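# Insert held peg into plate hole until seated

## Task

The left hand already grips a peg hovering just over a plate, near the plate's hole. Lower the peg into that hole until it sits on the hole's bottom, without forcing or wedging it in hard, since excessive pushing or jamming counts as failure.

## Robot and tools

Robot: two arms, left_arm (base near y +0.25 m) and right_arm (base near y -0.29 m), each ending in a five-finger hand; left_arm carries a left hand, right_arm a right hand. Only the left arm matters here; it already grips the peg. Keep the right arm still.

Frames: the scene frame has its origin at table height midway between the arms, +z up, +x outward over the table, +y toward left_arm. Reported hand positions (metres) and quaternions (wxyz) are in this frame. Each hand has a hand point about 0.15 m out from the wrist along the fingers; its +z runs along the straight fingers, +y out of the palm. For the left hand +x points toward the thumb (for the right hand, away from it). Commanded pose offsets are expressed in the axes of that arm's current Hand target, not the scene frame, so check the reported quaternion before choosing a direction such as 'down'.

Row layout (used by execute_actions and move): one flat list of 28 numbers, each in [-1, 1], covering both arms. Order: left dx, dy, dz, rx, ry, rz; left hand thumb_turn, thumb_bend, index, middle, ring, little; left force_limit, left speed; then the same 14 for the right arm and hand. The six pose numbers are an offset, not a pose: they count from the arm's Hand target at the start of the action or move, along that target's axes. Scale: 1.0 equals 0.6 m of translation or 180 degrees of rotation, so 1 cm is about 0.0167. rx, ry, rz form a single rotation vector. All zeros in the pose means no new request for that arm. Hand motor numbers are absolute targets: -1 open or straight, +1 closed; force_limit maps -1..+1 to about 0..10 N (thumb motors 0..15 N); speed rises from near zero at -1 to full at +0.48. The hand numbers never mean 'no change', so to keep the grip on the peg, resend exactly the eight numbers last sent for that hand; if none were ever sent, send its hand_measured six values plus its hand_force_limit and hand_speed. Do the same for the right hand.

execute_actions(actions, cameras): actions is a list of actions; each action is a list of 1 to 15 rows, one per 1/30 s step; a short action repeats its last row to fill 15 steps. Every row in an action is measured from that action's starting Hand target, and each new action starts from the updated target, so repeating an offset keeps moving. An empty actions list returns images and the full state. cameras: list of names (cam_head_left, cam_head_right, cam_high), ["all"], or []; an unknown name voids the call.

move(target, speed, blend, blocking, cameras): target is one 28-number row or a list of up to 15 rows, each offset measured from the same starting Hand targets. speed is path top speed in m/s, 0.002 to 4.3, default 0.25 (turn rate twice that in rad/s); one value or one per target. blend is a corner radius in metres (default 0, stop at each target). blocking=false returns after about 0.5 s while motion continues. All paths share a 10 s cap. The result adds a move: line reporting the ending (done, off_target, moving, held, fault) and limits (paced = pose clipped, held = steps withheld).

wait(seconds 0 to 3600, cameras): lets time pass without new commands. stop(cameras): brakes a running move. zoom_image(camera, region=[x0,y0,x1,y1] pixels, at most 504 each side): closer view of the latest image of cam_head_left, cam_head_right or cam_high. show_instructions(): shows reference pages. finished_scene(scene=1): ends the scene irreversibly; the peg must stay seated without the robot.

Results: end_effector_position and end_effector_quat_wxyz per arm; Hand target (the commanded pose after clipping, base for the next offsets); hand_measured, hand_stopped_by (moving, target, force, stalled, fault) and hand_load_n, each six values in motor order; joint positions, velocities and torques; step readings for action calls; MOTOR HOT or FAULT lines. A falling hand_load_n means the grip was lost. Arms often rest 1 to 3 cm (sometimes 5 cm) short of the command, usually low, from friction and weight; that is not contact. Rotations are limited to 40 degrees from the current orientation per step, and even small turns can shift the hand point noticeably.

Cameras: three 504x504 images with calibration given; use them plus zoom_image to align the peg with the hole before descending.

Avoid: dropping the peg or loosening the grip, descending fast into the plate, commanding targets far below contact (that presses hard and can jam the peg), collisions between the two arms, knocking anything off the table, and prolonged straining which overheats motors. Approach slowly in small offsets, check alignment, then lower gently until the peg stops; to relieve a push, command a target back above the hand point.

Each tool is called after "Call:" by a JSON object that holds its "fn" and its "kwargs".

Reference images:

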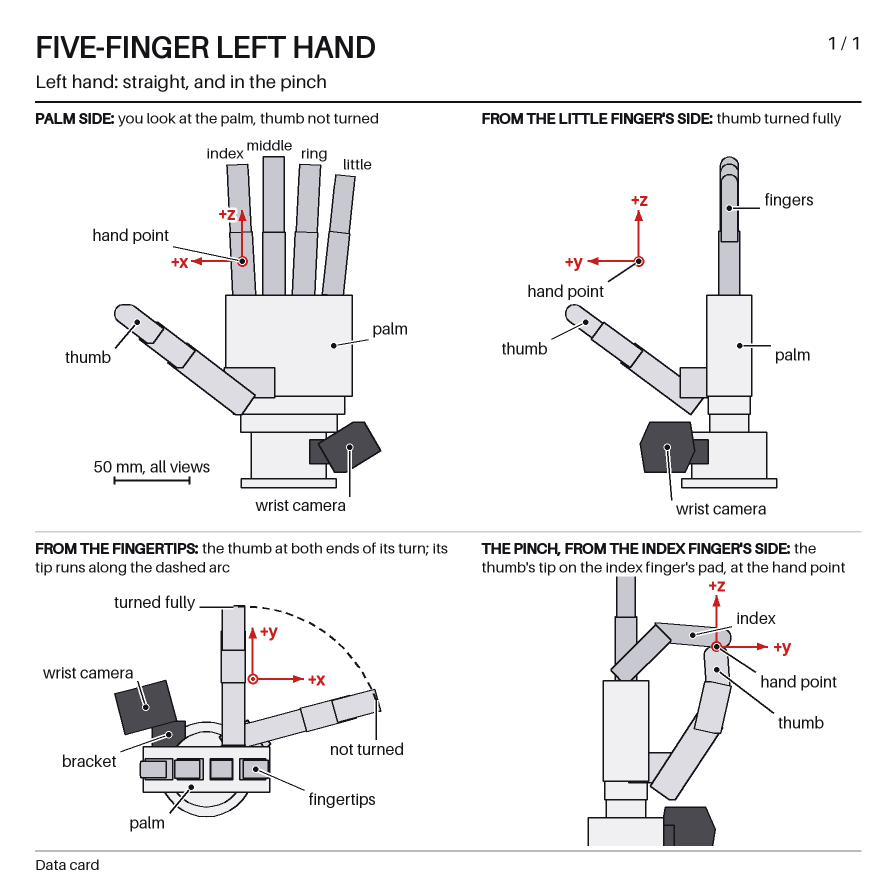

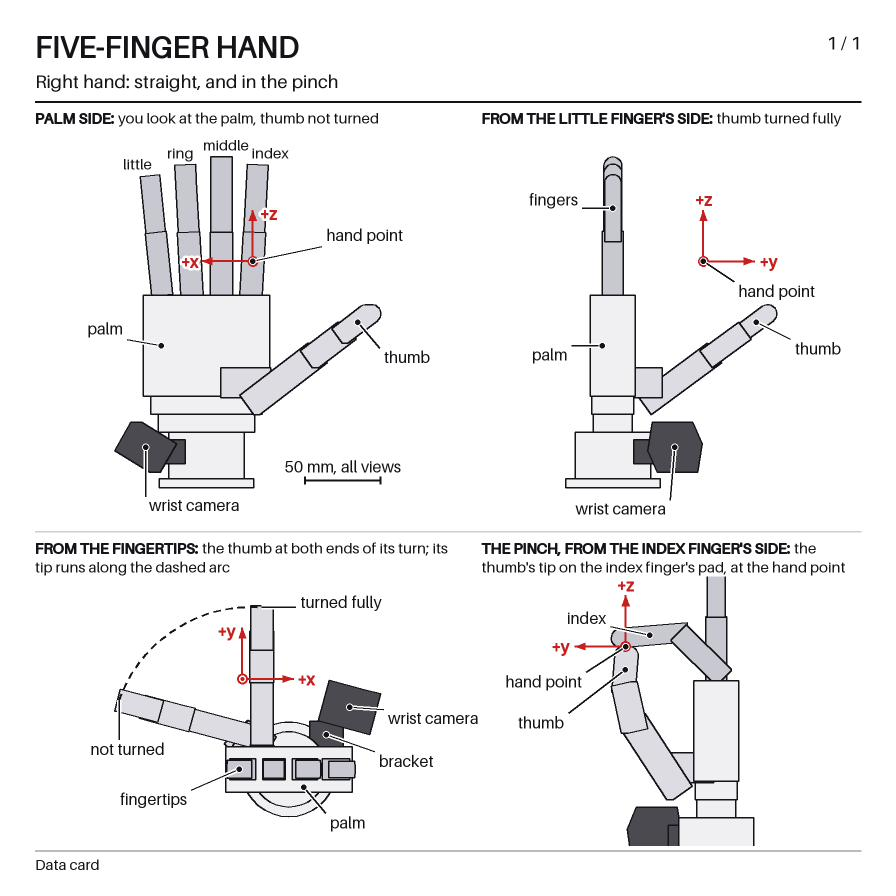

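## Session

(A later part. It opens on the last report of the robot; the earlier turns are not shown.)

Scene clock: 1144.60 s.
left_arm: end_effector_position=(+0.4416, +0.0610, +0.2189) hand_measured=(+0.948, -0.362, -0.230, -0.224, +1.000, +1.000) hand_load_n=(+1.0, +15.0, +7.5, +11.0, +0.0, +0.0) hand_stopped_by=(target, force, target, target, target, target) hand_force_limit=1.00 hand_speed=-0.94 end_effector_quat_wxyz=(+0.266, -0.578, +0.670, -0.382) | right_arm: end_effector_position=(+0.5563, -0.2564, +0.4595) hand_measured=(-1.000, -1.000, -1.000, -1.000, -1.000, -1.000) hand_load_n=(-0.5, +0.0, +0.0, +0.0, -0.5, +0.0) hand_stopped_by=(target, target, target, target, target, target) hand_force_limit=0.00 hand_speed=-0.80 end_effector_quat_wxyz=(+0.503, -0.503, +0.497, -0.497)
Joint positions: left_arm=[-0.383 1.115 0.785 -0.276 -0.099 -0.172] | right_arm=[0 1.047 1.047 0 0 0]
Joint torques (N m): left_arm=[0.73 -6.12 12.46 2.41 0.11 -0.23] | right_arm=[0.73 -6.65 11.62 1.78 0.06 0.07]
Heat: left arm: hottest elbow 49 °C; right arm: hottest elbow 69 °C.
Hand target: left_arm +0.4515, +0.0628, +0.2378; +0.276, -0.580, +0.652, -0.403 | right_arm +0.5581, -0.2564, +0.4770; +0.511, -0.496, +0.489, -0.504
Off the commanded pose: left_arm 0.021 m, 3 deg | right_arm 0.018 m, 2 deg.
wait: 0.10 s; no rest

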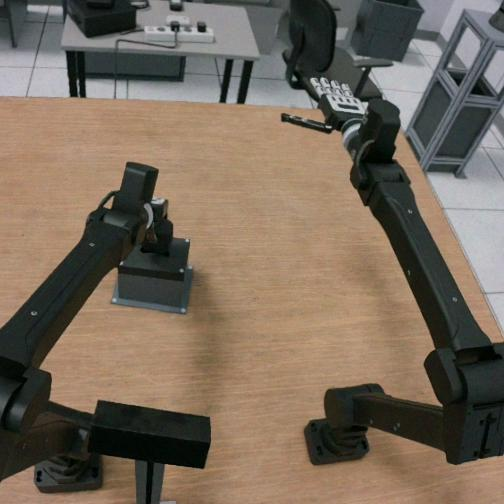

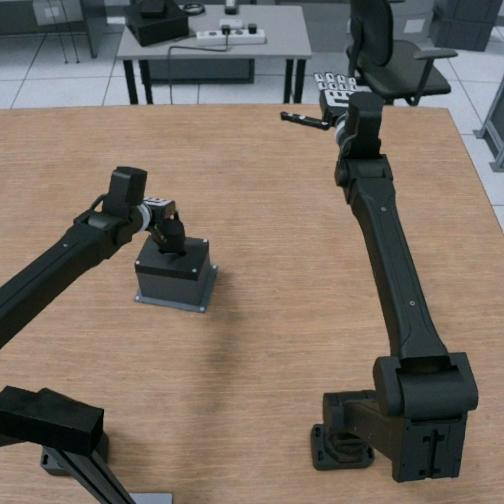

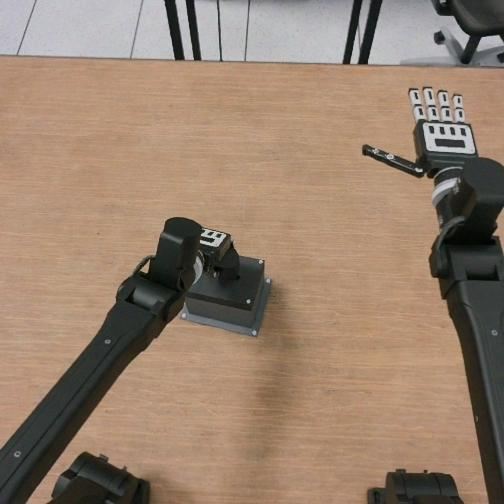

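Call:
{"fn": "zoom_image", "kwargs": {"camera": "cam_head_right", "region": [150, 225, 192, 267]}}

Call:
{"fn": "zoom_image", "kwargs": {"camera": "cam_high", "region": [203, 250, 245, 292]}}

Call:
{"fn": "zoom_image", "kwargs": {"camera": "cam_head_left", "region": [135, 220, 177, 262]}}

Scaled by 12.000.

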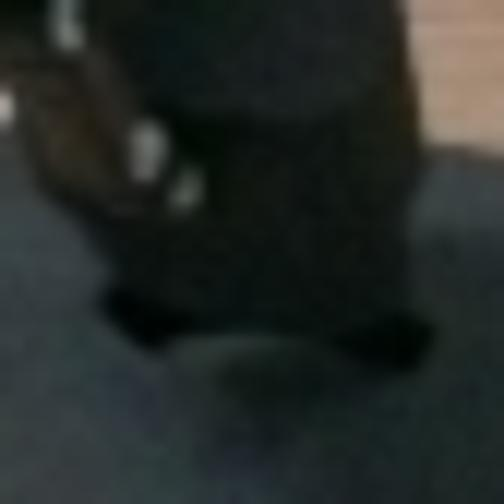

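Scaled by 12.000.

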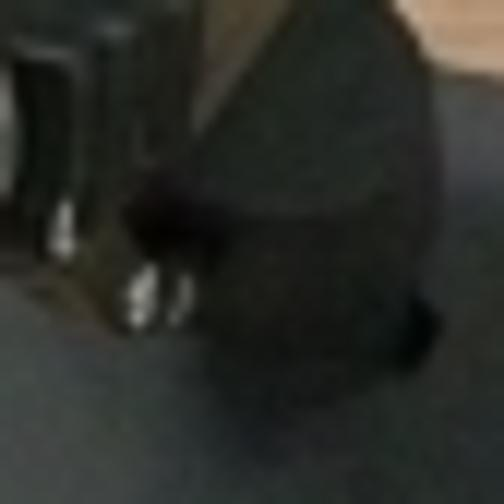

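Scaled by 12.000.

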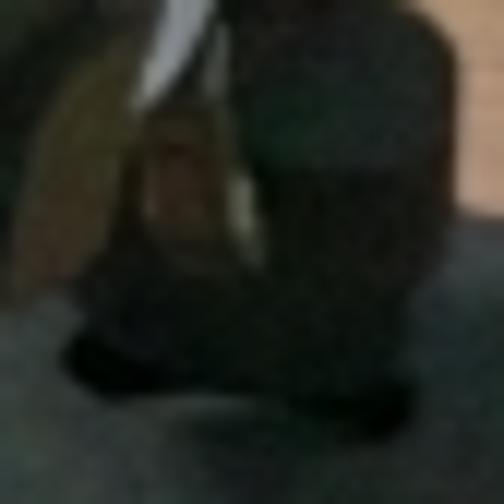

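Call:
{"fn": "move", "kwargs": {"target": [-0.0061,0.0479,0.0296,0,0,0,0.948,-0.32,-0.228,-0.222,1,1,1.0,-0.94,0,0,0,0,0,0,-1,-1,-1,-1,-1,-1,0,-0.8], "speed": 0.04}}

Call:
{"fn": "wait", "kwargs": {"seconds": 0.1, "cameras": ["all"]}}

Call:
{"fn": "zoom_image", "kwargs": {"camera": "cam_head_right", "region": [150, 225, 192, 267]}}

Call:
{"fn": "zoom_image", "kwargs": {"camera": "cam_high", "region": [203, 252, 245, 294]}}

Call:
{"fn": "zoom_image", "kwargs": {"camera": "cam_head_left", "region": [135, 225, 177, 267]}}

Scene clock: 1161.17 s.
left_arm: end_effector_position=(+0.4431, +0.0603, +0.1965) hand_measured=(+0.948, -0.362, -0.230, -0.224, +1.000, +1.000) hand_load_n=(+1.0, +15.0, +7.0, +10.5, +0.0, +0.0) hand_stopped_by=(target, force, target, target, target, target) hand_force_limit=1.00 hand_speed=-0.94 end_effector_quat_wxyz=(+0.271, -0.576, +0.665, -0.391) | right_arm: end_effector_position=(+0.5563, -0.2564, +0.4595) hand_measured=(-1.000, -1.000, -1.000, -1.000, -1.000, -1.000) hand_load_n=(-0.5, +0.0, +0.0, +0.0, +0.0, +0.0) hand_stopped_by=(target, target, target, target, target, target) hand_force_limit=0.00 hand_speed=-0.80 end_effector_quat_wxyz=(+0.503, -0.503, +0.497, -0.497)
Joint positions: left_arm=[-0.383 1.138 0.725 -0.17 -0.098 -0.173] | right_arm=[0 1.047 1.047 0 0 0]
Joint torques (N m): left_arm=[0.79 -4.95 11.51 2.43 0.09 -0.23] | right_arm=[0.67 -6.83 11.62 1.83 0.07 0.07]
Heat: left arm: hottest elbow 49 °C; right arm: hottest elbow 69 °C.
Hand target: left_arm +0.4515, +0.0628, +0.2037; +0.276, -0.580, +0.652, -0.403 | right_arm +0.5581, -0.2564, +0.4770; +0.511, -0.496, +0.489, -0.504
Off the commanded pose: left_arm 0.011 m, 2 deg | right_arm 0.018 m, 2 deg.
move: off_target (left_arm)

Scene clock: 1161.27 s.
left_arm: end_effector_position=(+0.4431, +0.0603, +0.1965) hand_measured=(+0.948, -0.362, -0.230, -0.224, +1.000, +1.000) hand_load_n=(+1.0, +15.0, +7.0, +10.5, +0.0, +0.0) hand_stopped_by=(target, force, target, target, target, target) hand_force_limit=1.00 hand_speed=-0.94 end_effector_quat_wxyz=(+0.271, -0.576, +0.665, -0.391) | right_arm: end_effector_position=(+0.5563, -0.2564, +0.4595) hand_measured=(-1.000, -1.000, -1.000, -1.000, -1.000, -1.000) hand_load_n=(-0.5, +0.0, +0.0, +0.0, +0.0, +0.0) hand_stopped_by=(target, target, target, target, target, target) hand_force_limit=0.00 hand_speed=-0.80 end_effector_quat_wxyz=(+0.503, -0.503, +0.497, -0.497)
Joint positions: left_arm=[-0.383 1.138 0.725 -0.17 -0.098 -0.173] | right_arm=[0 1.047 1.047 0 0 0]
Joint torques (N m): left_arm=[0.79 -4.95 11.49 2.44 0.09 -0.22] | right_arm=[0.73 -6.83 11.59 1.8 0.05 0.08]
Heat: left arm: hottest elbow 49 °C; right arm: hottest elbow 69 °C.
Hand target: left_arm +0.4515, +0.0628, +0.2037; +0.276, -0.580, +0.652, -0.403 | right_arm +0.5581, -0.2564, +0.4770; +0.511, -0.496, +0.489, -0.504
Off the commanded pose: left_arm 0.011 m, 2 deg | right_arm 0.018 m, 2 deg.
wait: 0.10 s; no rest

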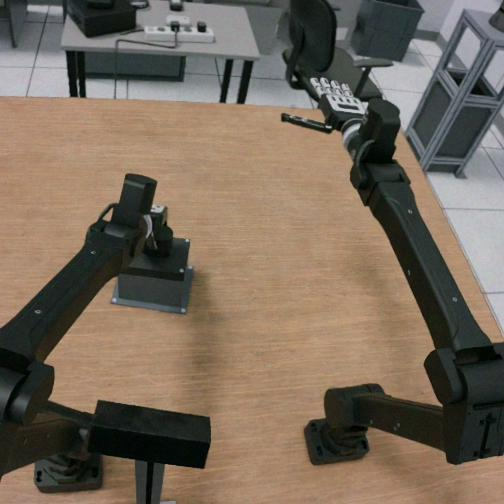

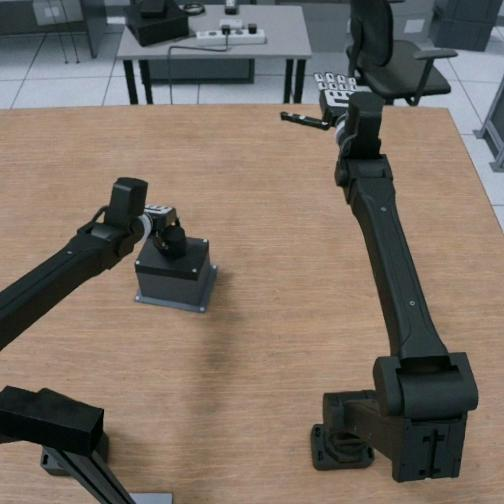

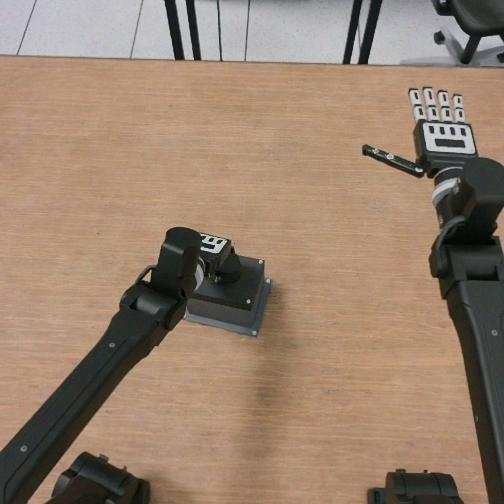

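Scaled by 12.000.

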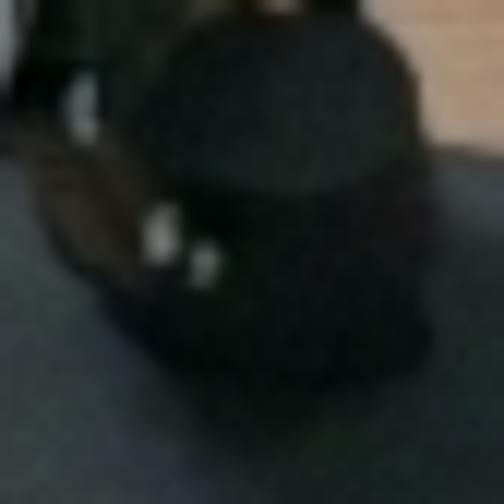

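Scaled by 12.000.

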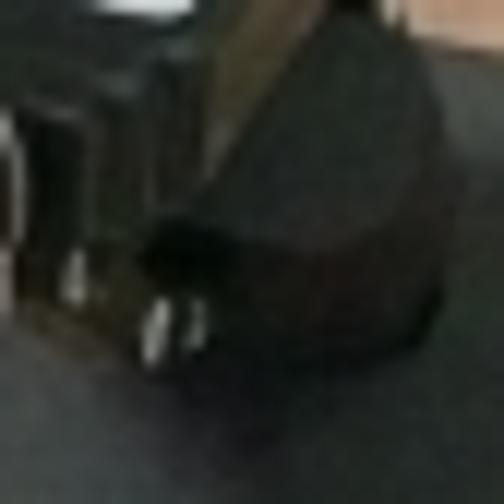

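Scaled by 12.000.

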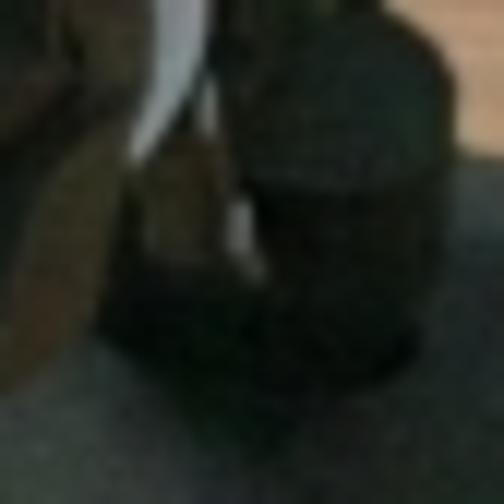

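Call:
{"fn": "move", "kwargs": {"target": [-0.0012,-0.0095,0.0057,0,0,0,0.948,-0.32,-0.228,-0.222,1,1,1.0,-0.94,0,0,0,0,0,0,-1,-1,-1,-1,-1,-1,0,-0.8], "speed": 0.03}}

Scene clock: 1163.77 s.
left_arm: end_effector_position=(+0.4440, +0.0615, +0.1917) hand_measured=(+0.948, -0.362, -0.230, -0.224, +1.000, +1.000) hand_load_n=(+1.0, +15.0, +7.5, +10.5, +0.0, +0.0) hand_stopped_by=(target, force, target, target, target, target) hand_force_limit=1.00 hand_speed=-0.94 end_effector_quat_wxyz=(+0.268, -0.578, +0.666, -0.387) | right_arm: end_effector_position=(+0.5563, -0.2564, +0.4595) hand_measured=(-1.000, -1.000, -1.000, -1.000, -1.000, -1.000) hand_load_n=(+0.0, +0.0, +0.0, -0.5, +0.0, +0.0) hand_stopped_by=(target, target, target, target, target, target) hand_force_limit=0.00 hand_speed=-0.80 end_effector_quat_wxyz=(+0.503, -0.503, +0.497, -0.497)
Joint positions: left_arm=[-0.378 1.149 0.725 -0.169 -0.094 -0.173] | right_arm=[0 1.047 1.047 0 0 0]
Joint torques (N m): left_arm=[0.91 -5.19 13 2.19 0.13 -0.19] | right_arm=[0.56 -6.83 11.64 1.81 0.07 0.07]
Heat: left arm: hottest elbow 49 °C; right arm: hottest elbow 69 °C.
Hand target: left_arm +0.4575, +0.0628, +0.2067; +0.276, -0.580, +0.652, -0.403 | right_arm +0.5581, -0.2564, +0.4770; +0.511, -0.496, +0.489, -0.504
Off the commanded pose: left_arm 0.020 m, 3 deg | right_arm 0.018 m, 2 deg.
move: off_target (left_arm)

Call:
{"fn": "move", "kwargs": {"target": [[0.0054,-0.0423,-0.0262,0,0,0,0.948,-0.32,-0.228,-0.222,1,1,1.0,-0.94,0,0,0,0,0,0,-1,-1,-1,-1,-1,-1,0,-0.8],[0.0003,0.0069,-0.0015,0,0,0,0.948,-0.32,-0.228,-0.222,1,1,1.0,-0.94,0,0,0,0,0,0,-1,-1,-1,-1,-1,-1,0,-0.8]], "speed": 0.04}}

Call:
{"fn": "wait", "kwargs": {"seconds": 0.1, "cameras": ["all"]}}

Call:
{"fn": "zoom_image", "kwargs": {"camera": "cam_head_right", "region": [150, 225, 192, 267]}}

Call:
{"fn": "zoom_image", "kwargs": {"camera": "cam_high", "region": [203, 252, 245, 294]}}

Scene clock: 1170.70 s.
left_arm: end_effector_position=(+0.4453, +0.0609, +0.1943) hand_measured=(+0.948, -0.362, -0.230, -0.224, +1.000, +1.000) hand_load_n=(+1.0, +15.0, +7.0, +11.0, +0.0, +0.0) hand_stopped_by=(target, force, target, target, target, target) hand_force_limit=1.00 hand_speed=-0.94 end_effector_quat_wxyz=(+0.268, -0.579, +0.664, -0.390) | right_arm: end_effector_position=(+0.5563, -0.2564, +0.4595) hand_measured=(-1.000, -1.000, -1.000, -1.000, -1.000, -1.000) hand_load_n=(+0.0, +0.0, +0.0, +0.0, +0.0, +0.0) hand_stopped_by=(target, target, target, target, target, target) hand_force_limit=0.00 hand_speed=-0.80 end_effector_quat_wxyz=(+0.503, -0.503, +0.497, -0.497)
Joint positions: left_arm=[-0.377 1.148 0.728 -0.168 -0.094 -0.177] | right_arm=[0 1.047 1.047 0 0 0]
Joint torques (N m): left_arm=[0.5 -5.25 11.69 2.45 0.01 -0.16] | right_arm=[0.62 -6.77 11.59 1.8 0.06 0.07]
Heat: left arm: hottest elbow 50 °C; right arm: hottest elbow 69 °C.
Hand target: left_arm +0.4545, +0.0629, +0.2037; +0.276, -0.580, +0.652, -0.403 | right_arm +0.5581, -0.2564, +0.4770; +0.511, -0.496, +0.489, -0.504
Off the commanded pose: left_arm 0.013 m, 2 deg | right_arm 0.018 m, 2 deg.
move: off_target (left_arm)

Scene clock: 1170.80 s.
left_arm: end_effector_position=(+0.4453, +0.0609, +0.1943) hand_measured=(+0.948, -0.362, -0.230, -0.224, +1.000, +1.000) hand_load_n=(+1.0, +15.0, +7.0, +10.5, +0.0, +0.0) hand_stopped_by=(target, force, target, target, target, target) hand_force_limit=1.00 hand_speed=-0.94 end_effector_quat_wxyz=(+0.268, -0.579, +0.664, -0.390) | right_arm: end_effector_position=(+0.5563, -0.2564, +0.4595) hand_measured=(-1.000, -1.000, -1.000, -1.000, -1.000, -1.000) hand_load_n=(-0.5, +0.0, +0.0, +0.0, -0.5, +0.0) hand_stopped_by=(target, target, target, target, target, target) hand_force_limit=0.00 hand_speed=-0.80 end_effector_quat_wxyz=(+0.503, -0.503, +0.497, -0.497)
Joint positions: left_arm=[-0.377 1.148 0.728 -0.168 -0.094 -0.177] | right_arm=[0 1.047 1.047 0 0 0]
Joint torques (N m): left_arm=[0.56 -5.19 11.71 2.45 0.01 -0.16] | right_arm=[0.67 -6.83 11.62 1.78 0.06 0.07]
Heat: left arm: hottest elbow 50 °C; right arm: hottest elbow 69 °C.
Hand target: left_arm +0.4545, +0.0629, +0.2037; +0.276, -0.580, +0.652, -0.403 | right_arm +0.5581, -0.2564, +0.4770; +0.511, -0.496, +0.489, -0.504
Off the commanded pose: left_arm 0.013 m, 2 deg | right_arm 0.018 m, 2 deg.
wait: 0.10 s; no rest

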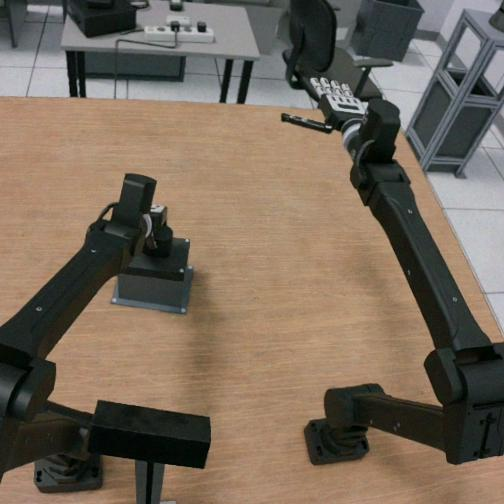

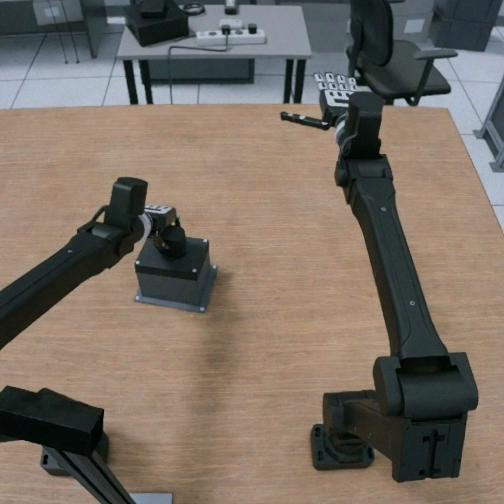

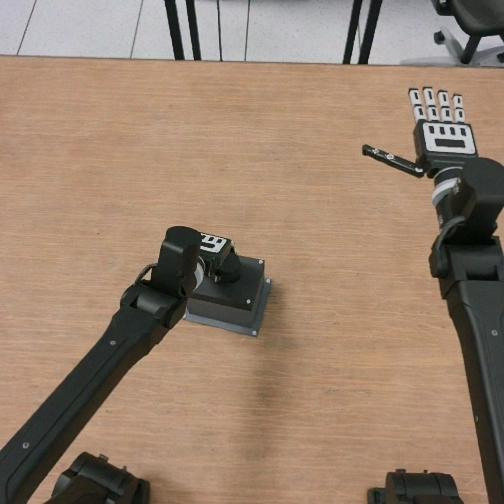

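Scaled by 12.000.

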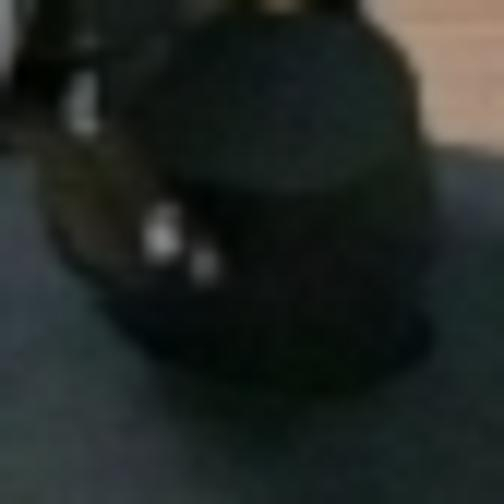

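Scaled by 12.000.

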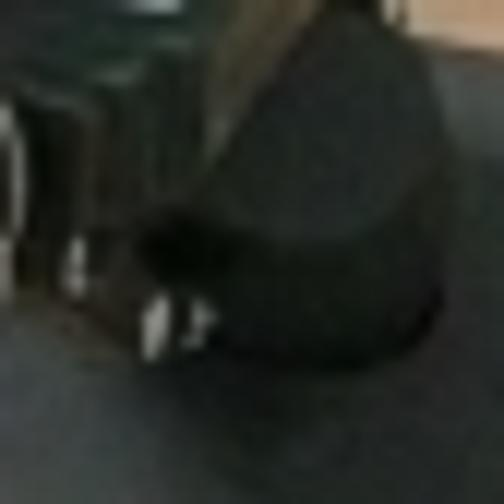

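Call:
{"fn": "move", "kwargs": {"target": [[0.0054,-0.0423,-0.0262,0,0,0,0.948,-0.32,-0.228,-0.222,1,1,1.0,-0.94,0,0,0,0,0,0,-1,-1,-1,-1,-1,-1,0,-0.8],[0.0021,0.0024,0.0061,0,0,0,0.948,-0.32,-0.228,-0.222,1,1,1.0,-0.94,0,0,0,0,0,0,-1,-1,-1,-1,-1,-1,0,-0.8]], "speed": 0.04}}

Scene clock: 1175.20 s.
left_arm: end_effector_position=(+0.4495, +0.0592, +0.1954) hand_measured=(+0.948, -0.362, -0.230, -0.224, +1.000, +1.000) hand_load_n=(+1.0, +14.5, +7.0, +10.5, +0.0, +0.0) hand_stopped_by=(target, force, target, target, target, target) hand_force_limit=1.00 hand_speed=-0.94 end_effector_quat_wxyz=(+0.270, -0.578, +0.662, -0.394) | right_arm: end_effector_position=(+0.5563, -0.2564, +0.4595) hand_measured=(-1.000, -1.000, -1.000, -1.000, -1.000, -1.000) hand_load_n=(-0.5, +0.0, +0.0, +0.0, +0.0, +0.0) hand_stopped_by=(target, target, target, target, target, target) hand_force_limit=0.00 hand_speed=-0.80 end_effector_quat_wxyz=(+0.503, -0.503, +0.497, -0.497)
Joint positions: left_arm=[-0.377 1.157 0.733 -0.155 -0.094 -0.179] | right_arm=[0 1.047 1.047 0 0 0]
Joint torques (N m): left_arm=[0.38 -5.01 11.28 2.43 -0.1 -0.17] | right_arm=[0.73 -6.89 11.62 1.8 0.05 0.08]
Heat: left arm: hottest elbow 50 °C; right arm: hottest elbow 69 °C.
Hand target: left_arm +0.4566, +0.0610, +0.2005; +0.276, -0.580, +0.652, -0.403 | right_arm +0.5581, -0.2564, +0.4770; +0.511, -0.496, +0.489, -0.504
Off the commanded pose: left_arm 0.009 m, 2 deg | right_arm 0.018 m, 2 deg.
move: done

Call:
{"fn": "move", "kwargs": {"target": [0.0002,0.0083,-0.0007,0,0,0,0.948,-0.32,-0.228,-0.222,1,1,1.0,-0.94,0,0,0,0,0,0,-1,-1,-1,-1,-1,-1,0,-0.8], "speed": 0.03}}

Scene clock: 1178.70 s.
left_arm: end_effector_position=(+0.4501, +0.0593, +0.1947) hand_measured=(+0.948, -0.362, -0.230, -0.224, +1.000, +1.000) hand_load_n=(+0.5, +14.5, +7.5, +10.5, +0.0, +0.0) hand_stopped_by=(target, force, target, target, target, target) hand_force_limit=1.00 hand_speed=-0.94 end_effector_quat_wxyz=(+0.272, -0.577, +0.660, -0.397) | right_arm: end_effector_position=(+0.5563, -0.2564, +0.4595) hand_measured=(-1.000, -1.000, -1.000, -1.000, -1.000, -1.000) hand_load_n=(+0.0, +0.0, +0.0, +0.0, +0.0, +0.0) hand_stopped_by=(target, target, target, target, target, target) hand_force_limit=0.00 hand_speed=-0.80 end_effector_quat_wxyz=(+0.503, -0.503, +0.497, -0.497)
Joint positions: left_arm=[-0.377 1.157 0.726 -0.14 -0.095 -0.179] | right_arm=[0 1.047 1.047 0 0 0]
Joint torques (N m): left_arm=[-0.09 -5.25 10.65 2.26 -0.13 -0.18] | right_arm=[0.62 -6.77 11.63 1.8 0.06 0.08]
Heat: left arm: hottest elbow 49 °C; right arm: hottest elbow 69 °C.
Hand target: left_arm +0.4536, +0.0609, +0.1966; +0.276, -0.580, +0.652, -0.403 | right_arm +0.5581, -0.2564, +0.4770; +0.511, -0.496, +0.489, -0.504
Off the commanded pose: left_arm 0.004 m, 1 deg | right_arm 0.018 m, 2 deg.
move: done

Call:
{"fn": "move", "kwargs": {"target": [0.0018,0.0053,-0.0083,0,0,0,0.948,-0.32,-0.228,-0.222,1,1,1.0,-0.94,0,0,0,0,0,0,-1,-1,-1,-1,-1,-1,0,-0.8], "speed": 0.03}}

Scene clock: 1180.70 s.
left_arm: end_effector_position=(+0.4476, +0.0612, +0.1945) hand_measured=(+0.948, -0.362, -0.230, -0.224, +1.000, +1.000) hand_load_n=(+1.0, +14.5, +7.5, +10.5, +0.0, +0.0) hand_stopped_by=(target, force, target, target, target, target) hand_force_limit=1.00 hand_speed=-0.94 end_effector_quat_wxyz=(+0.274, -0.580, +0.657, -0.397) | right_arm: end_effector_position=(+0.5563, -0.2564, +0.4595) hand_measured=(-1.000, -1.000, -1.000, -1.000, -1.000, -1.000) hand_load_n=(-0.5, +0.0, +0.0, +0.0, +0.0, +0.0) hand_stopped_by=(target, target, target, target, target, target) hand_force_limit=0.00 hand_speed=-0.80 end_effector_quat_wxyz=(+0.503, -0.503, +0.497, -0.497)
Joint positions: left_arm=[-0.377 1.147 0.716 -0.137 -0.101 -0.184] | right_arm=[0 1.047 1.047 0 0 0]
Joint torques (N m): left_arm=[-0.56 -5.66 10.45 1.95 -0.11 -0.16] | right_arm=[0.62 -6.77 11.6 1.81 0.06 0.07]
Heat: left arm: hottest elbow 49 °C; right arm: hottest elbow 69 °C.
Hand target: left_arm +0.4476, +0.0608, +0.1969; +0.276, -0.580, +0.652, -0.403 | right_arm +0.5581, -0.2564, +0.4770; +0.511, -0.496, +0.489, -0.504
Off the commanded pose: left_arm 0.002 m, 1 deg | right_arm 0.018 m, 2 deg.
move: done

Call:
{"fn": "wait", "kwargs": {"seconds": 0.1, "cameras": ["all"]}}

Call:
{"fn": "zoom_image", "kwargs": {"camera": "cam_head_right", "region": [150, 225, 192, 267]}}

Call:
{"fn": "zoom_image", "kwargs": {"camera": "cam_high", "region": [203, 252, 245, 294]}}

Call:
{"fn": "zoom_image", "kwargs": {"camera": "cam_head_left", "region": [135, 225, 177, 267]}}

Scene clock: 1182.97 s.
left_arm: end_effector_position=(+0.4476, +0.0612, +0.1945) hand_measured=(+0.948, -0.362, -0.230, -0.224, +1.000, +1.000) hand_load_n=(+1.0, +14.5, +7.5, +11.0, +0.0, +0.0) hand_stopped_by=(target, force, target, target, target, target) hand_force_limit=1.00 hand_speed=-0.94 end_effector_quat_wxyz=(+0.274, -0.580, +0.657, -0.397) | right_arm: end_effector_position=(+0.5563, -0.2564, +0.4595) hand_measured=(-1.000, -1.000, -1.000, -1.000, -1.000, -1.000) hand_load_n=(-0.5, +0.0, +0.0, +0.0, +0.0, +0.0) hand_stopped_by=(target, target, target, target, target, target) hand_force_limit=0.00 hand_speed=-0.80 end_effector_quat_wxyz=(+0.503, -0.503, +0.497, -0.497)
Joint positions: left_arm=[-0.377 1.147 0.716 -0.137 -0.101 -0.184] | right_arm=[0 1.047 1.047 0 0 0]
Joint torques (N m): left_arm=[-0.56 -5.54 10.45 1.98 -0.11 -0.16] | right_arm=[0.56 -6.77 11.62 1.78 0.06 0.08]
Heat: left arm: hottest elbow 49 °C; right arm: hottest elbow 69 °C.
Hand target: left_arm +0.4476, +0.0608, +0.1969; +0.276, -0.580, +0.652, -0.403 | right_arm +0.5581, -0.2564, +0.4770; +0.511, -0.496, +0.489, -0.504
Off the commanded pose: left_arm 0.002 m, 1 deg | right_arm 0.018 m, 2 deg.
wait: 0.10 s; at rest from the start

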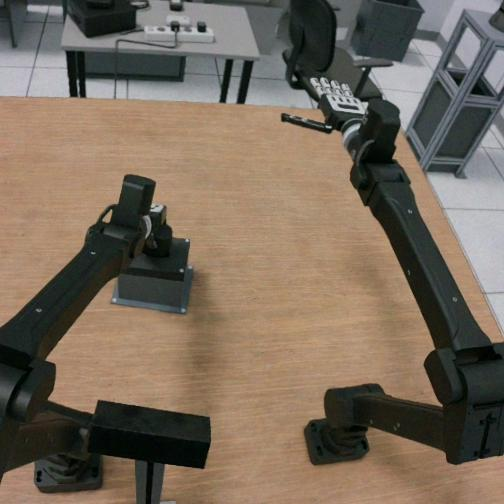

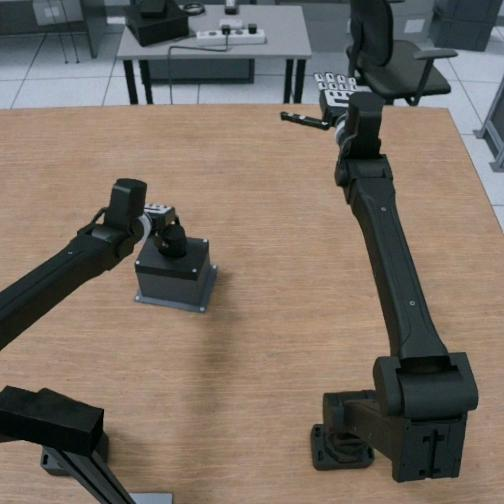

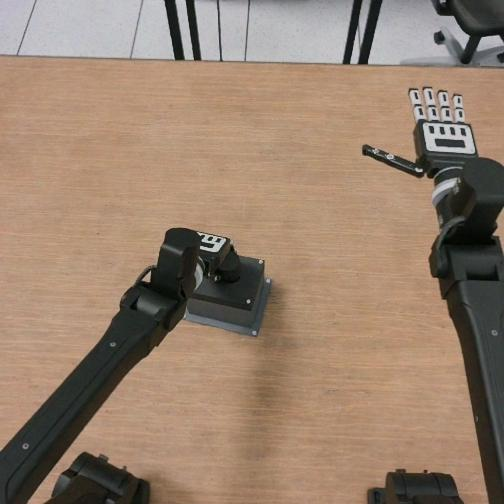

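Scaled by 12.000.

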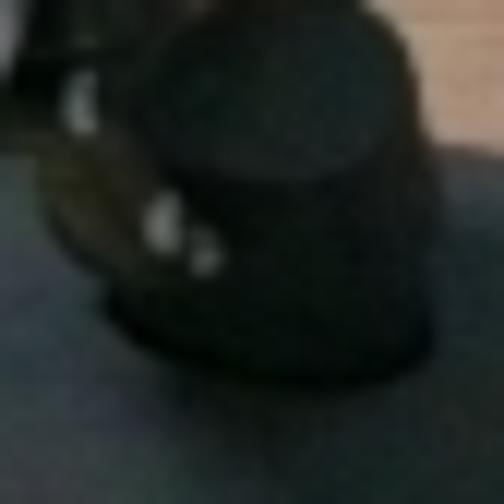

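Scaled by 12.000.

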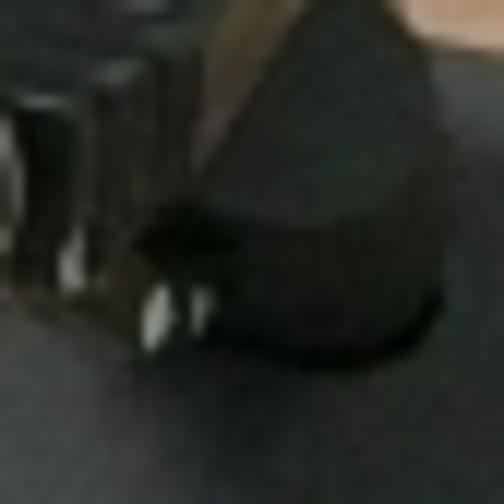

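Scaled by 12.000.

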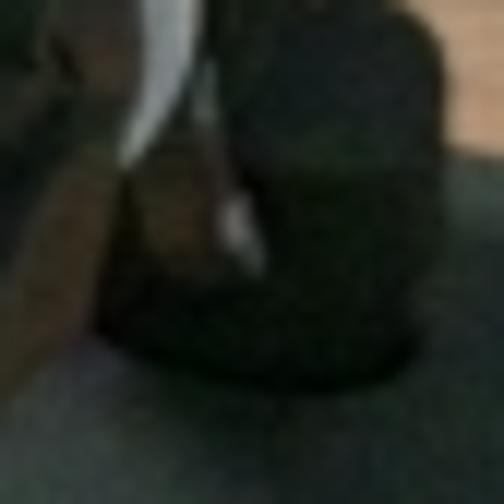

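Call:
{"fn": "move", "kwargs": {"target": [0.0002,0.0083,-0.0007,0,0,0,0.948,-0.32,-0.228,-0.222,1,1,1.0,-0.94,0,0,0,0,0,0,-1,-1,-1,-1,-1,-1,0,-0.8], "speed": 0.03}}

Scene clock: 1185.77 s.
left_arm: end_effector_position=(+0.4466, +0.0619, +0.1939) hand_measured=(+0.948, -0.362, -0.230, -0.224, +1.000, +1.000) hand_load_n=(+1.0, +14.5, +7.5, +10.5, +0.0, +0.0) hand_stopped_by=(target, force, target, target, target, target) hand_force_limit=1.00 hand_speed=-0.94 end_effector_quat_wxyz=(+0.275, -0.581, +0.654, -0.400) | right_arm: end_effector_position=(+0.5563, -0.2564, +0.4595) hand_measured=(-1.000, -1.000, -1.000, -1.000, -1.000, -1.000) hand_load_n=(+0.0, +0.0, -0.5, +0.0, +0.0, +0.0) hand_stopped_by=(target, target, target, target, target, target) hand_force_limit=0.00 hand_speed=-0.80 end_effector_quat_wxyz=(+0.503, -0.503, +0.497, -0.497)
Joint positions: left_arm=[-0.377 1.141 0.706 -0.126 -0.104 -0.188] | right_arm=[0 1.047 1.047 0 0 0]
Joint torques (N m): left_arm=[-0.79 -5.42 10.1 1.88 -0.12 -0.13] | right_arm=[0.62 -6.83 11.63 1.81 0.07 0.07]
Heat: left arm: hottest elbow 48 °C; right arm: hottest elbow 69 °C.
Hand target: left_arm +0.4445, +0.0609, +0.1929; +0.276, -0.580, +0.652, -0.403 | right_arm +0.5581, -0.2564, +0.4770; +0.511, -0.496, +0.489, -0.504
Off the commanded pose: left_arm 0.002 m, 0 deg | right_arm 0.018 m, 2 deg.
move: done

Call:
{"fn": "move", "kwargs": {"target": [0.0034,0.0083,0,0,0,0,0.948,-0.32,-0.228,-0.222,1,1,1.0,-0.94,0,0,0,0,0,0,-1,-1,-1,-1,-1,-1,0,-0.8], "speed": 0.03}}

Scene clock: 1189.97 s.
left_arm: end_effector_position=(+0.4463, +0.0627, +0.1935) hand_measured=(+0.948, -0.362, -0.230, -0.224, +1.000, +1.000) hand_load_n=(+1.0, +14.5, +7.5, +10.5, +0.0, +0.0) hand_stopped_by=(target, force, target, target, target, target) hand_force_limit=1.00 hand_speed=-0.94 end_effector_quat_wxyz=(+0.277, -0.582, +0.650, -0.403) | right_arm: end_effector_position=(+0.5563, -0.2564, +0.4595) hand_measured=(-1.000, -1.000, -1.000, -1.000, -1.000, -1.000) hand_load_n=(+0.0, +0.0, +0.0, +0.0, +0.0, +0.0) hand_stopped_by=(target, target, target, target, target, target) hand_force_limit=0.00 hand_speed=-0.80 end_effector_quat_wxyz=(+0.503, -0.503, +0.497, -0.497)
Joint positions: left_arm=[-0.377 1.138 0.698 -0.113 -0.108 -0.194] | right_arm=[0 1.047 1.047 0 0 0]
Joint torques (N m): left_arm=[-1.55 -5.07 9.78 1.84 -0.25 -0.13] | right_arm=[0.5 -6.83 11.64 1.83 0.07 0.07]
Heat: left arm: hottest elbow 48 °C; right arm: hottest elbow 69 °C.
Hand target: left_arm +0.4415, +0.0589, +0.1888; +0.276, -0.580, +0.652, -0.403 | right_arm +0.5581, -0.2564, +0.4770; +0.511, -0.496, +0.489, -0.504
Off the commanded pose: left_arm 0.008 m, 0 deg | right_arm 0.018 m, 2 deg.
move: done

Call:
{"fn": "move", "kwargs": {"target": [[-0.0007,-0.0599,-0.0187,0,0,0,0.948,-0.32,-0.228,-0.222,1,1,1.0,-0.94,0,0,0,0,0,0,-1,-1,-1,-1,-1,-1,0,-0.8],[-0.0040,-0.0290,0.0056,0,0,0,0.948,-0.32,-0.228,-0.222,1,1,1.0,-0.94,0,0,0,0,0,0,-1,-1,-1,-1,-1,-1,0,-0.8]], "speed": 0.04}}

Scene clock: 1197.13 s.
left_arm: end_effector_position=(+0.4458, +0.0613, +0.1935) hand_measured=(+0.948, -0.362, -0.230, -0.224, +1.000, +1.000) hand_load_n=(+0.5, +15.0, +7.0, +11.0, +0.0, +0.0) hand_stopped_by=(target, force, target, target, target, target) hand_force_limit=1.00 hand_speed=-0.94 end_effector_quat_wxyz=(+0.267, -0.586, +0.658, -0.391) | right_arm: end_effector_position=(+0.5563, -0.2564, +0.4595) hand_measured=(-1.000, -1.000, -1.000, -1.000, -1.000, -1.000) hand_load_n=(+0.0, +0.0, +0.0, +0.0, +0.0, +0.0) hand_stopped_by=(target, target, target, target, target, target) hand_force_limit=0.00 hand_speed=-0.80 end_effector_quat_wxyz=(+0.503, -0.503, +0.497, -0.497)
Joint positions: left_arm=[-0.377 1.149 0.726 -0.165 -0.101 -0.194] | right_arm=[0 1.047 1.047 0 0 0]
Joint torques (N m): left_arm=[0.03 -4.95 11.6 2.61 0.04 -0.03] | right_arm=[0.62 -6.83 11.62 1.77 0.06 0.07]
Heat: left arm: hottest elbow 48 °C; right arm: hottest elbow 69 °C.
Hand target: left_arm +0.4539, +0.0605, +0.2013; +0.276, -0.580, +0.652, -0.403 | right_arm +0.5581, -0.2564, +0.4770; +0.511, -0.496, +0.489, -0.504
Off the commanded pose: left_arm 0.011 m, 2 deg | right_arm 0.018 m, 2 deg.
move: off_target (left_arm)

Call:
{"fn": "wait", "kwargs": {"seconds": 0.1, "cameras": ["all"]}}

Call:
{"fn": "zoom_image", "kwargs": {"camera": "cam_head_right", "region": [150, 225, 192, 267]}}

Call:
{"fn": "zoom_image", "kwargs": {"camera": "cam_high", "region": [203, 252, 245, 294]}}

Scene clock: 1199.17 s.
left_arm: end_effector_position=(+0.4458, +0.0613, +0.1935) hand_measured=(+0.948, -0.362, -0.230, -0.224, +1.000, +1.000) hand_load_n=(+1.0, +15.0, +7.0, +11.0, +0.5, +0.0) hand_stopped_by=(target, force, target, target, target, target) hand_force_limit=1.00 hand_speed=-0.94 end_effector_quat_wxyz=(+0.267, -0.586, +0.658, -0.391) | right_arm: end_effector_position=(+0.5563, -0.2564, +0.4595) hand_measured=(-1.000, -1.000, -1.000, -1.000, -1.000, -1.000) hand_load_n=(+0.0, +0.0, -0.5, +0.0, +0.0, +0.0) hand_stopped_by=(target, target, target, target, target, target) hand_force_limit=0.00 hand_speed=-0.80 end_effector_quat_wxyz=(+0.503, -0.503, +0.497, -0.497)
Joint positions: left_arm=[-0.377 1.149 0.726 -0.165 -0.101 -0.194] | right_arm=[0 1.047 1.047 0 0 0]
Joint torques (N m): left_arm=[-0.03 -5.01 11.59 2.61 0.05 -0.03] | right_arm=[0.62 -6.83 11.6 1.83 0.05 0.06]
Heat: left arm: hottest elbow 48 °C; right arm: hottest elbow 69 °C.
Hand target: left_arm +0.4539, +0.0605, +0.2013; +0.276, -0.580, +0.652, -0.403 | right_arm +0.5581, -0.2564, +0.4770; +0.511, -0.496, +0.489, -0.504
Off the commanded pose: left_arm 0.011 m, 2 deg | right_arm 0.018 m, 2 deg.
wait: 0.10 s; at rest from the start

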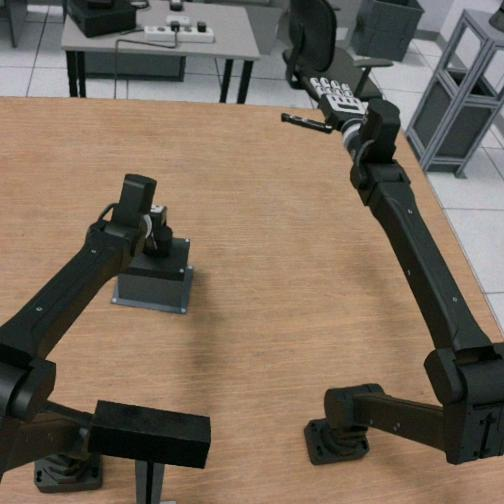

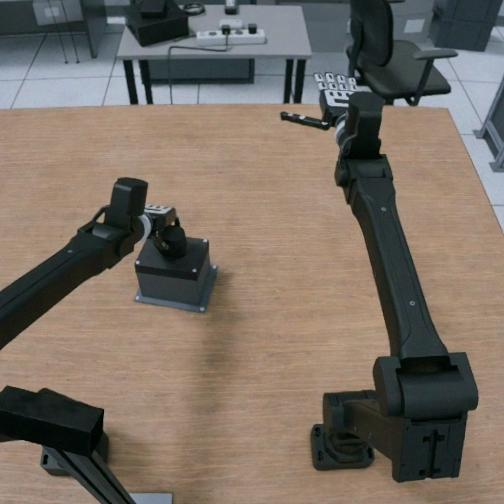

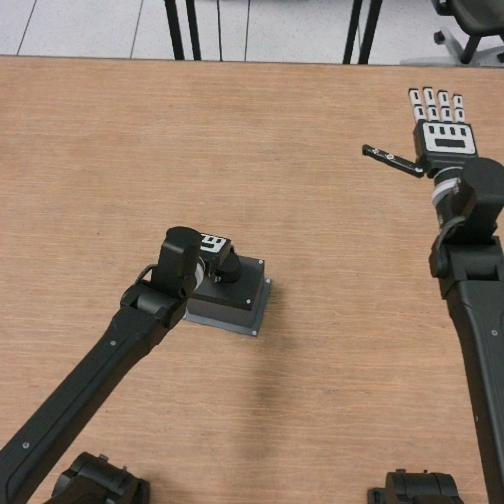

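Scaled by 12.000.

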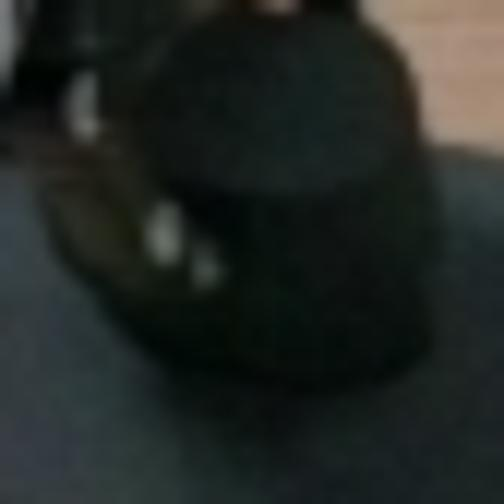

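Scaled by 12.000.

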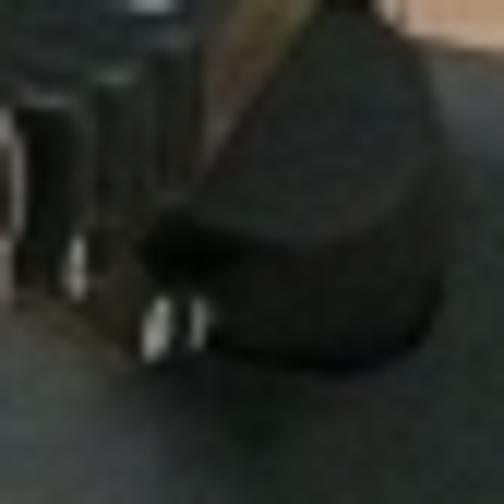

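Call:
{"fn": "move", "kwargs": {"target": [-0.0040,0.0088,-0.0005,0,0,0,0.948,-0.32,-0.228,-0.222,1,1,1.0,-0.94,0,0,0,0,0,0,-1,-1,-1,-1,-1,-1,0,-0.8], "speed": 0.03}}

Scene clock: 1203.20 s.
left_arm: end_effector_position=(+0.4457, +0.0610, +0.1928) hand_measured=(+0.948, -0.362, -0.230, -0.224, +1.000, +1.000) hand_load_n=(+1.0, +14.5, +7.5, +10.0, +0.0, +0.0) hand_stopped_by=(target, force, target, target, target, target) hand_force_limit=1.00 hand_speed=-0.94 end_effector_quat_wxyz=(+0.269, -0.584, +0.657, -0.394) | right_arm: end_effector_position=(+0.5563, -0.2564, +0.4595) hand_measured=(-1.000, -1.000, -1.000, -1.000, -1.000, -1.000) hand_load_n=(+0.0, +0.0, +0.0, +0.0, +0.0, +0.0) hand_stopped_by=(target, target, target, target, target, target) hand_force_limit=0.00 hand_speed=-0.80 end_effector_quat_wxyz=(+0.503, -0.503, +0.497, -0.497)
Joint positions: left_arm=[-0.377 1.147 0.718 -0.151 -0.099 -0.193] | right_arm=[0 1.047 1.047 0 0 0]
Joint torques (N m): left_arm=[0.38 -5.07 10.84 2.56 0.11 -0.01] | right_arm=[0.56 -6.71 11.64 1.78 0.06 0.07]
Heat: left arm: hottest elbow 48 °C; right arm: hottest elbow 69 °C.
Hand target: left_arm +0.4513, +0.0630, +0.1968; +0.276, -0.580, +0.652, -0.403 | right_arm +0.5581, -0.2564, +0.4770; +0.511, -0.496, +0.489, -0.504
Off the commanded pose: left_arm 0.007 m, 1 deg | right_arm 0.018 m, 2 deg.
move: done

Call:
{"fn": "move", "kwargs": {"target": [-0.0134,0.0028,-0.0009,0,0,0,0.948,-0.32,-0.228,-0.222,1,1,1.0,-0.94,0,0,0,0,0,0,-1,-1,-1,-1,-1,-1,0,-0.8], "speed": 0.03}}

Scene clock: 1206.03 s.
left_arm: end_effector_position=(+0.4441, +0.0633, +0.1895) hand_measured=(+0.948, -0.362, -0.230, -0.224, +1.000, +1.000) hand_load_n=(+1.0, +14.5, +7.0, +10.0, +0.0, +0.0) hand_stopped_by=(target, force, target, target, target, target) hand_force_limit=1.00 hand_speed=-0.94 end_effector_quat_wxyz=(+0.264, -0.581, +0.659, -0.398) | right_arm: end_effector_position=(+0.5563, -0.2564, +0.4595) hand_measured=(-1.000, -1.000, -1.000, -1.000, -1.000, -1.000) hand_load_n=(-0.5, +0.0, -0.5, -0.5, -0.5, +0.0) hand_stopped_by=(target, target, target, target, target, target) hand_force_limit=0.00 hand_speed=-0.80 end_effector_quat_wxyz=(+0.503, -0.503, +0.497, -0.497)
Joint positions: left_arm=[-0.365 1.146 0.705 -0.137 -0.076 -0.185] | right_arm=[0 1.047 1.047 0 0 0]
Joint torques (N m): left_arm=[1.14 -5.25 11.07 2.21 -0.06 0.04] | right_arm=[0.67 -6.77 11.6 1.81 0.06 0.07]
Heat: left arm: hottest elbow 48 °C; right arm: hottest elbow 70 °C.
Hand target: left_arm +0.4514, +0.0709, +0.1947; +0.276, -0.580, +0.652, -0.403 | right_arm +0.5581, -0.2564, +0.4770; +0.511, -0.496, +0.489, -0.504
Off the commanded pose: left_arm 0.012 m, 2 deg | right_arm 0.018 m, 2 deg.
move: off_target (left_arm)

Call:
{"fn": "move", "kwargs": {"target": [0.0009,0.0075,0.0047,0,0,0,0.948,-0.32,-0.228,-0.222,1,1,1.0,-0.94,0,0,0,0,0,0,-1,-1,-1,-1,-1,-1,0,-0.8], "speed": 0.03}}

Call:
{"fn": "wait", "kwargs": {"seconds": 0.1, "cameras": ["all"]}}

Call:
{"fn": "zoom_image", "kwargs": {"camera": "cam_head_right", "region": [150, 225, 192, 267]}}

Call:
{"fn": "zoom_image", "kwargs": {"camera": "cam_high", "region": [203, 252, 245, 294]}}

Scene clock: 1208.33 s.
left_arm: end_effector_position=(+0.4441, +0.0633, +0.1880) hand_measured=(+0.948, -0.362, -0.230, -0.224, +1.000, +1.000) hand_load_n=(+1.5, +14.5, +7.5, +10.0, +0.0, +0.0) hand_stopped_by=(target, force, target, target, target, target) hand_force_limit=1.00 hand_speed=-0.94 end_effector_quat_wxyz=(+0.266, -0.580, +0.658, -0.400) | right_arm: end_effector_position=(+0.5563, -0.2564, +0.4595) hand_measured=(-1.000, -1.000, -1.000, -1.000, -1.000, -1.000) hand_load_n=(-0.5, +0.0, +0.0, +0.0, -0.5, +0.0) hand_stopped_by=(target, target, target, target, target, target) hand_force_limit=0.00 hand_speed=-0.80 end_effector_quat_wxyz=(+0.503, -0.503, +0.497, -0.497)
Joint positions: left_arm=[-0.365 1.146 0.697 -0.122 -0.076 -0.185] | right_arm=[0 1.047 1.047 0 0 0]
Joint torques (N m): left_arm=[0.85 -4.6 10.95 2.29 -0.16 0.03] | right_arm=[0.62 -6.89 11.63 1.8 0.05 0.07]
Heat: left arm: hottest elbow 48 °C; right arm: hottest elbow 70 °C.
Hand target: left_arm +0.4513, +0.0698, +0.1897; +0.276, -0.580, +0.652, -0.403 | right_arm +0.5581, -0.2564, +0.4770; +0.511, -0.496, +0.489, -0.504
Off the commanded pose: left_arm 0.010 m, 1 deg | right_arm 0.018 m, 2 deg.
move: done

Scene clock: 1208.43 s.
left_arm: end_effector_position=(+0.4441, +0.0633, +0.1880) hand_measured=(+0.948, -0.362, -0.230, -0.224, +1.000, +1.000) hand_load_n=(+1.5, +14.5, +7.5, +10.0, +0.0, +0.0) hand_stopped_by=(target, force, target, target, target, target) hand_force_limit=1.00 hand_speed=-0.94 end_effector_quat_wxyz=(+0.266, -0.580, +0.658, -0.400) | right_arm: end_effector_position=(+0.5563, -0.2564, +0.4595) hand_measured=(-1.000, -1.000, -1.000, -1.000, -1.000, -1.000) hand_load_n=(+0.0, +0.0, +0.0, +0.0, +0.0, +0.0) hand_stopped_by=(target, target, target, target, target, target) hand_force_limit=0.00 hand_speed=-0.80 end_effector_quat_wxyz=(+0.503, -0.503, +0.497, -0.497)
Joint positions: left_arm=[-0.365 1.146 0.697 -0.122 -0.076 -0.185] | right_arm=[0 1.047 1.047 0 0 0]
Joint torques (N m): left_arm=[0.85 -4.72 10.96 2.36 -0.16 0.02] | right_arm=[0.5 -6.77 11.63 1.78 0.05 0.08]
Heat: left arm: hottest elbow 48 °C; right arm: hottest elbow 70 °C.
Hand target: left_arm +0.4513, +0.0698, +0.1897; +0.276, -0.580, +0.652, -0.403 | right_arm +0.5581, -0.2564, +0.4770; +0.511, -0.496, +0.489, -0.504
Off the commanded pose: left_arm 0.010 m, 1 deg | right_arm 0.018 m, 2 deg.
wait: 0.10 s; no rest

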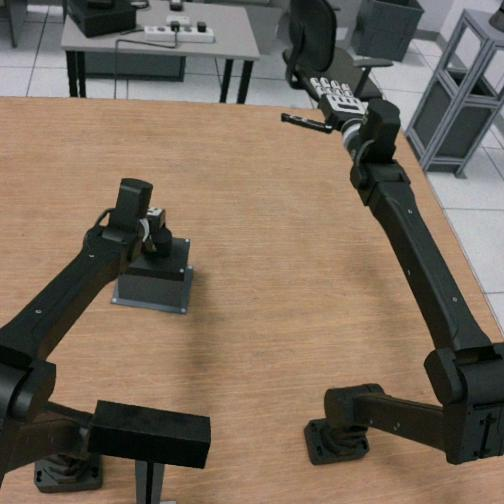

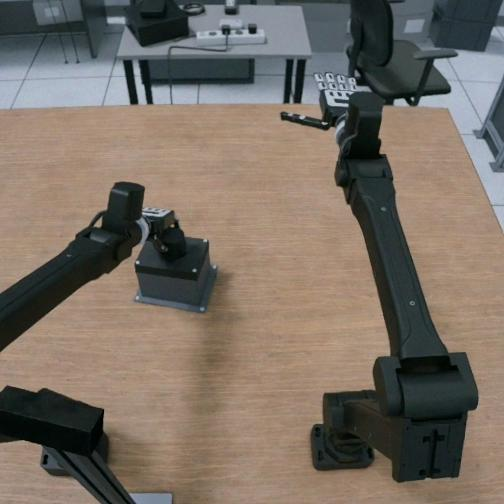

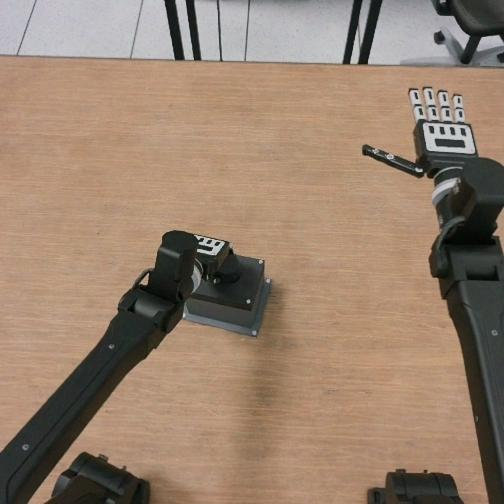

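Scaled by 12.000.

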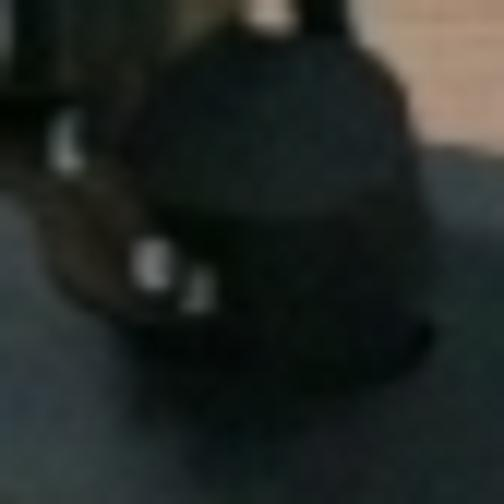

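Scaled by 12.000.

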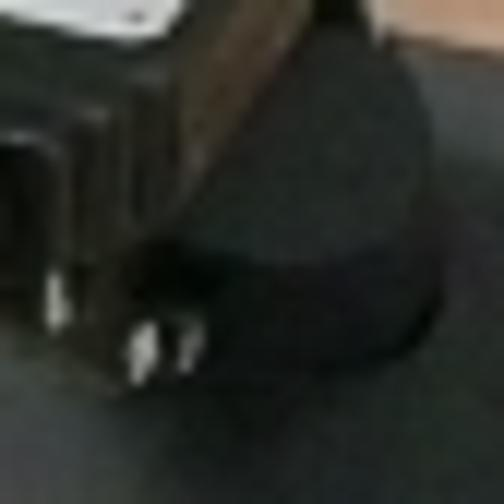

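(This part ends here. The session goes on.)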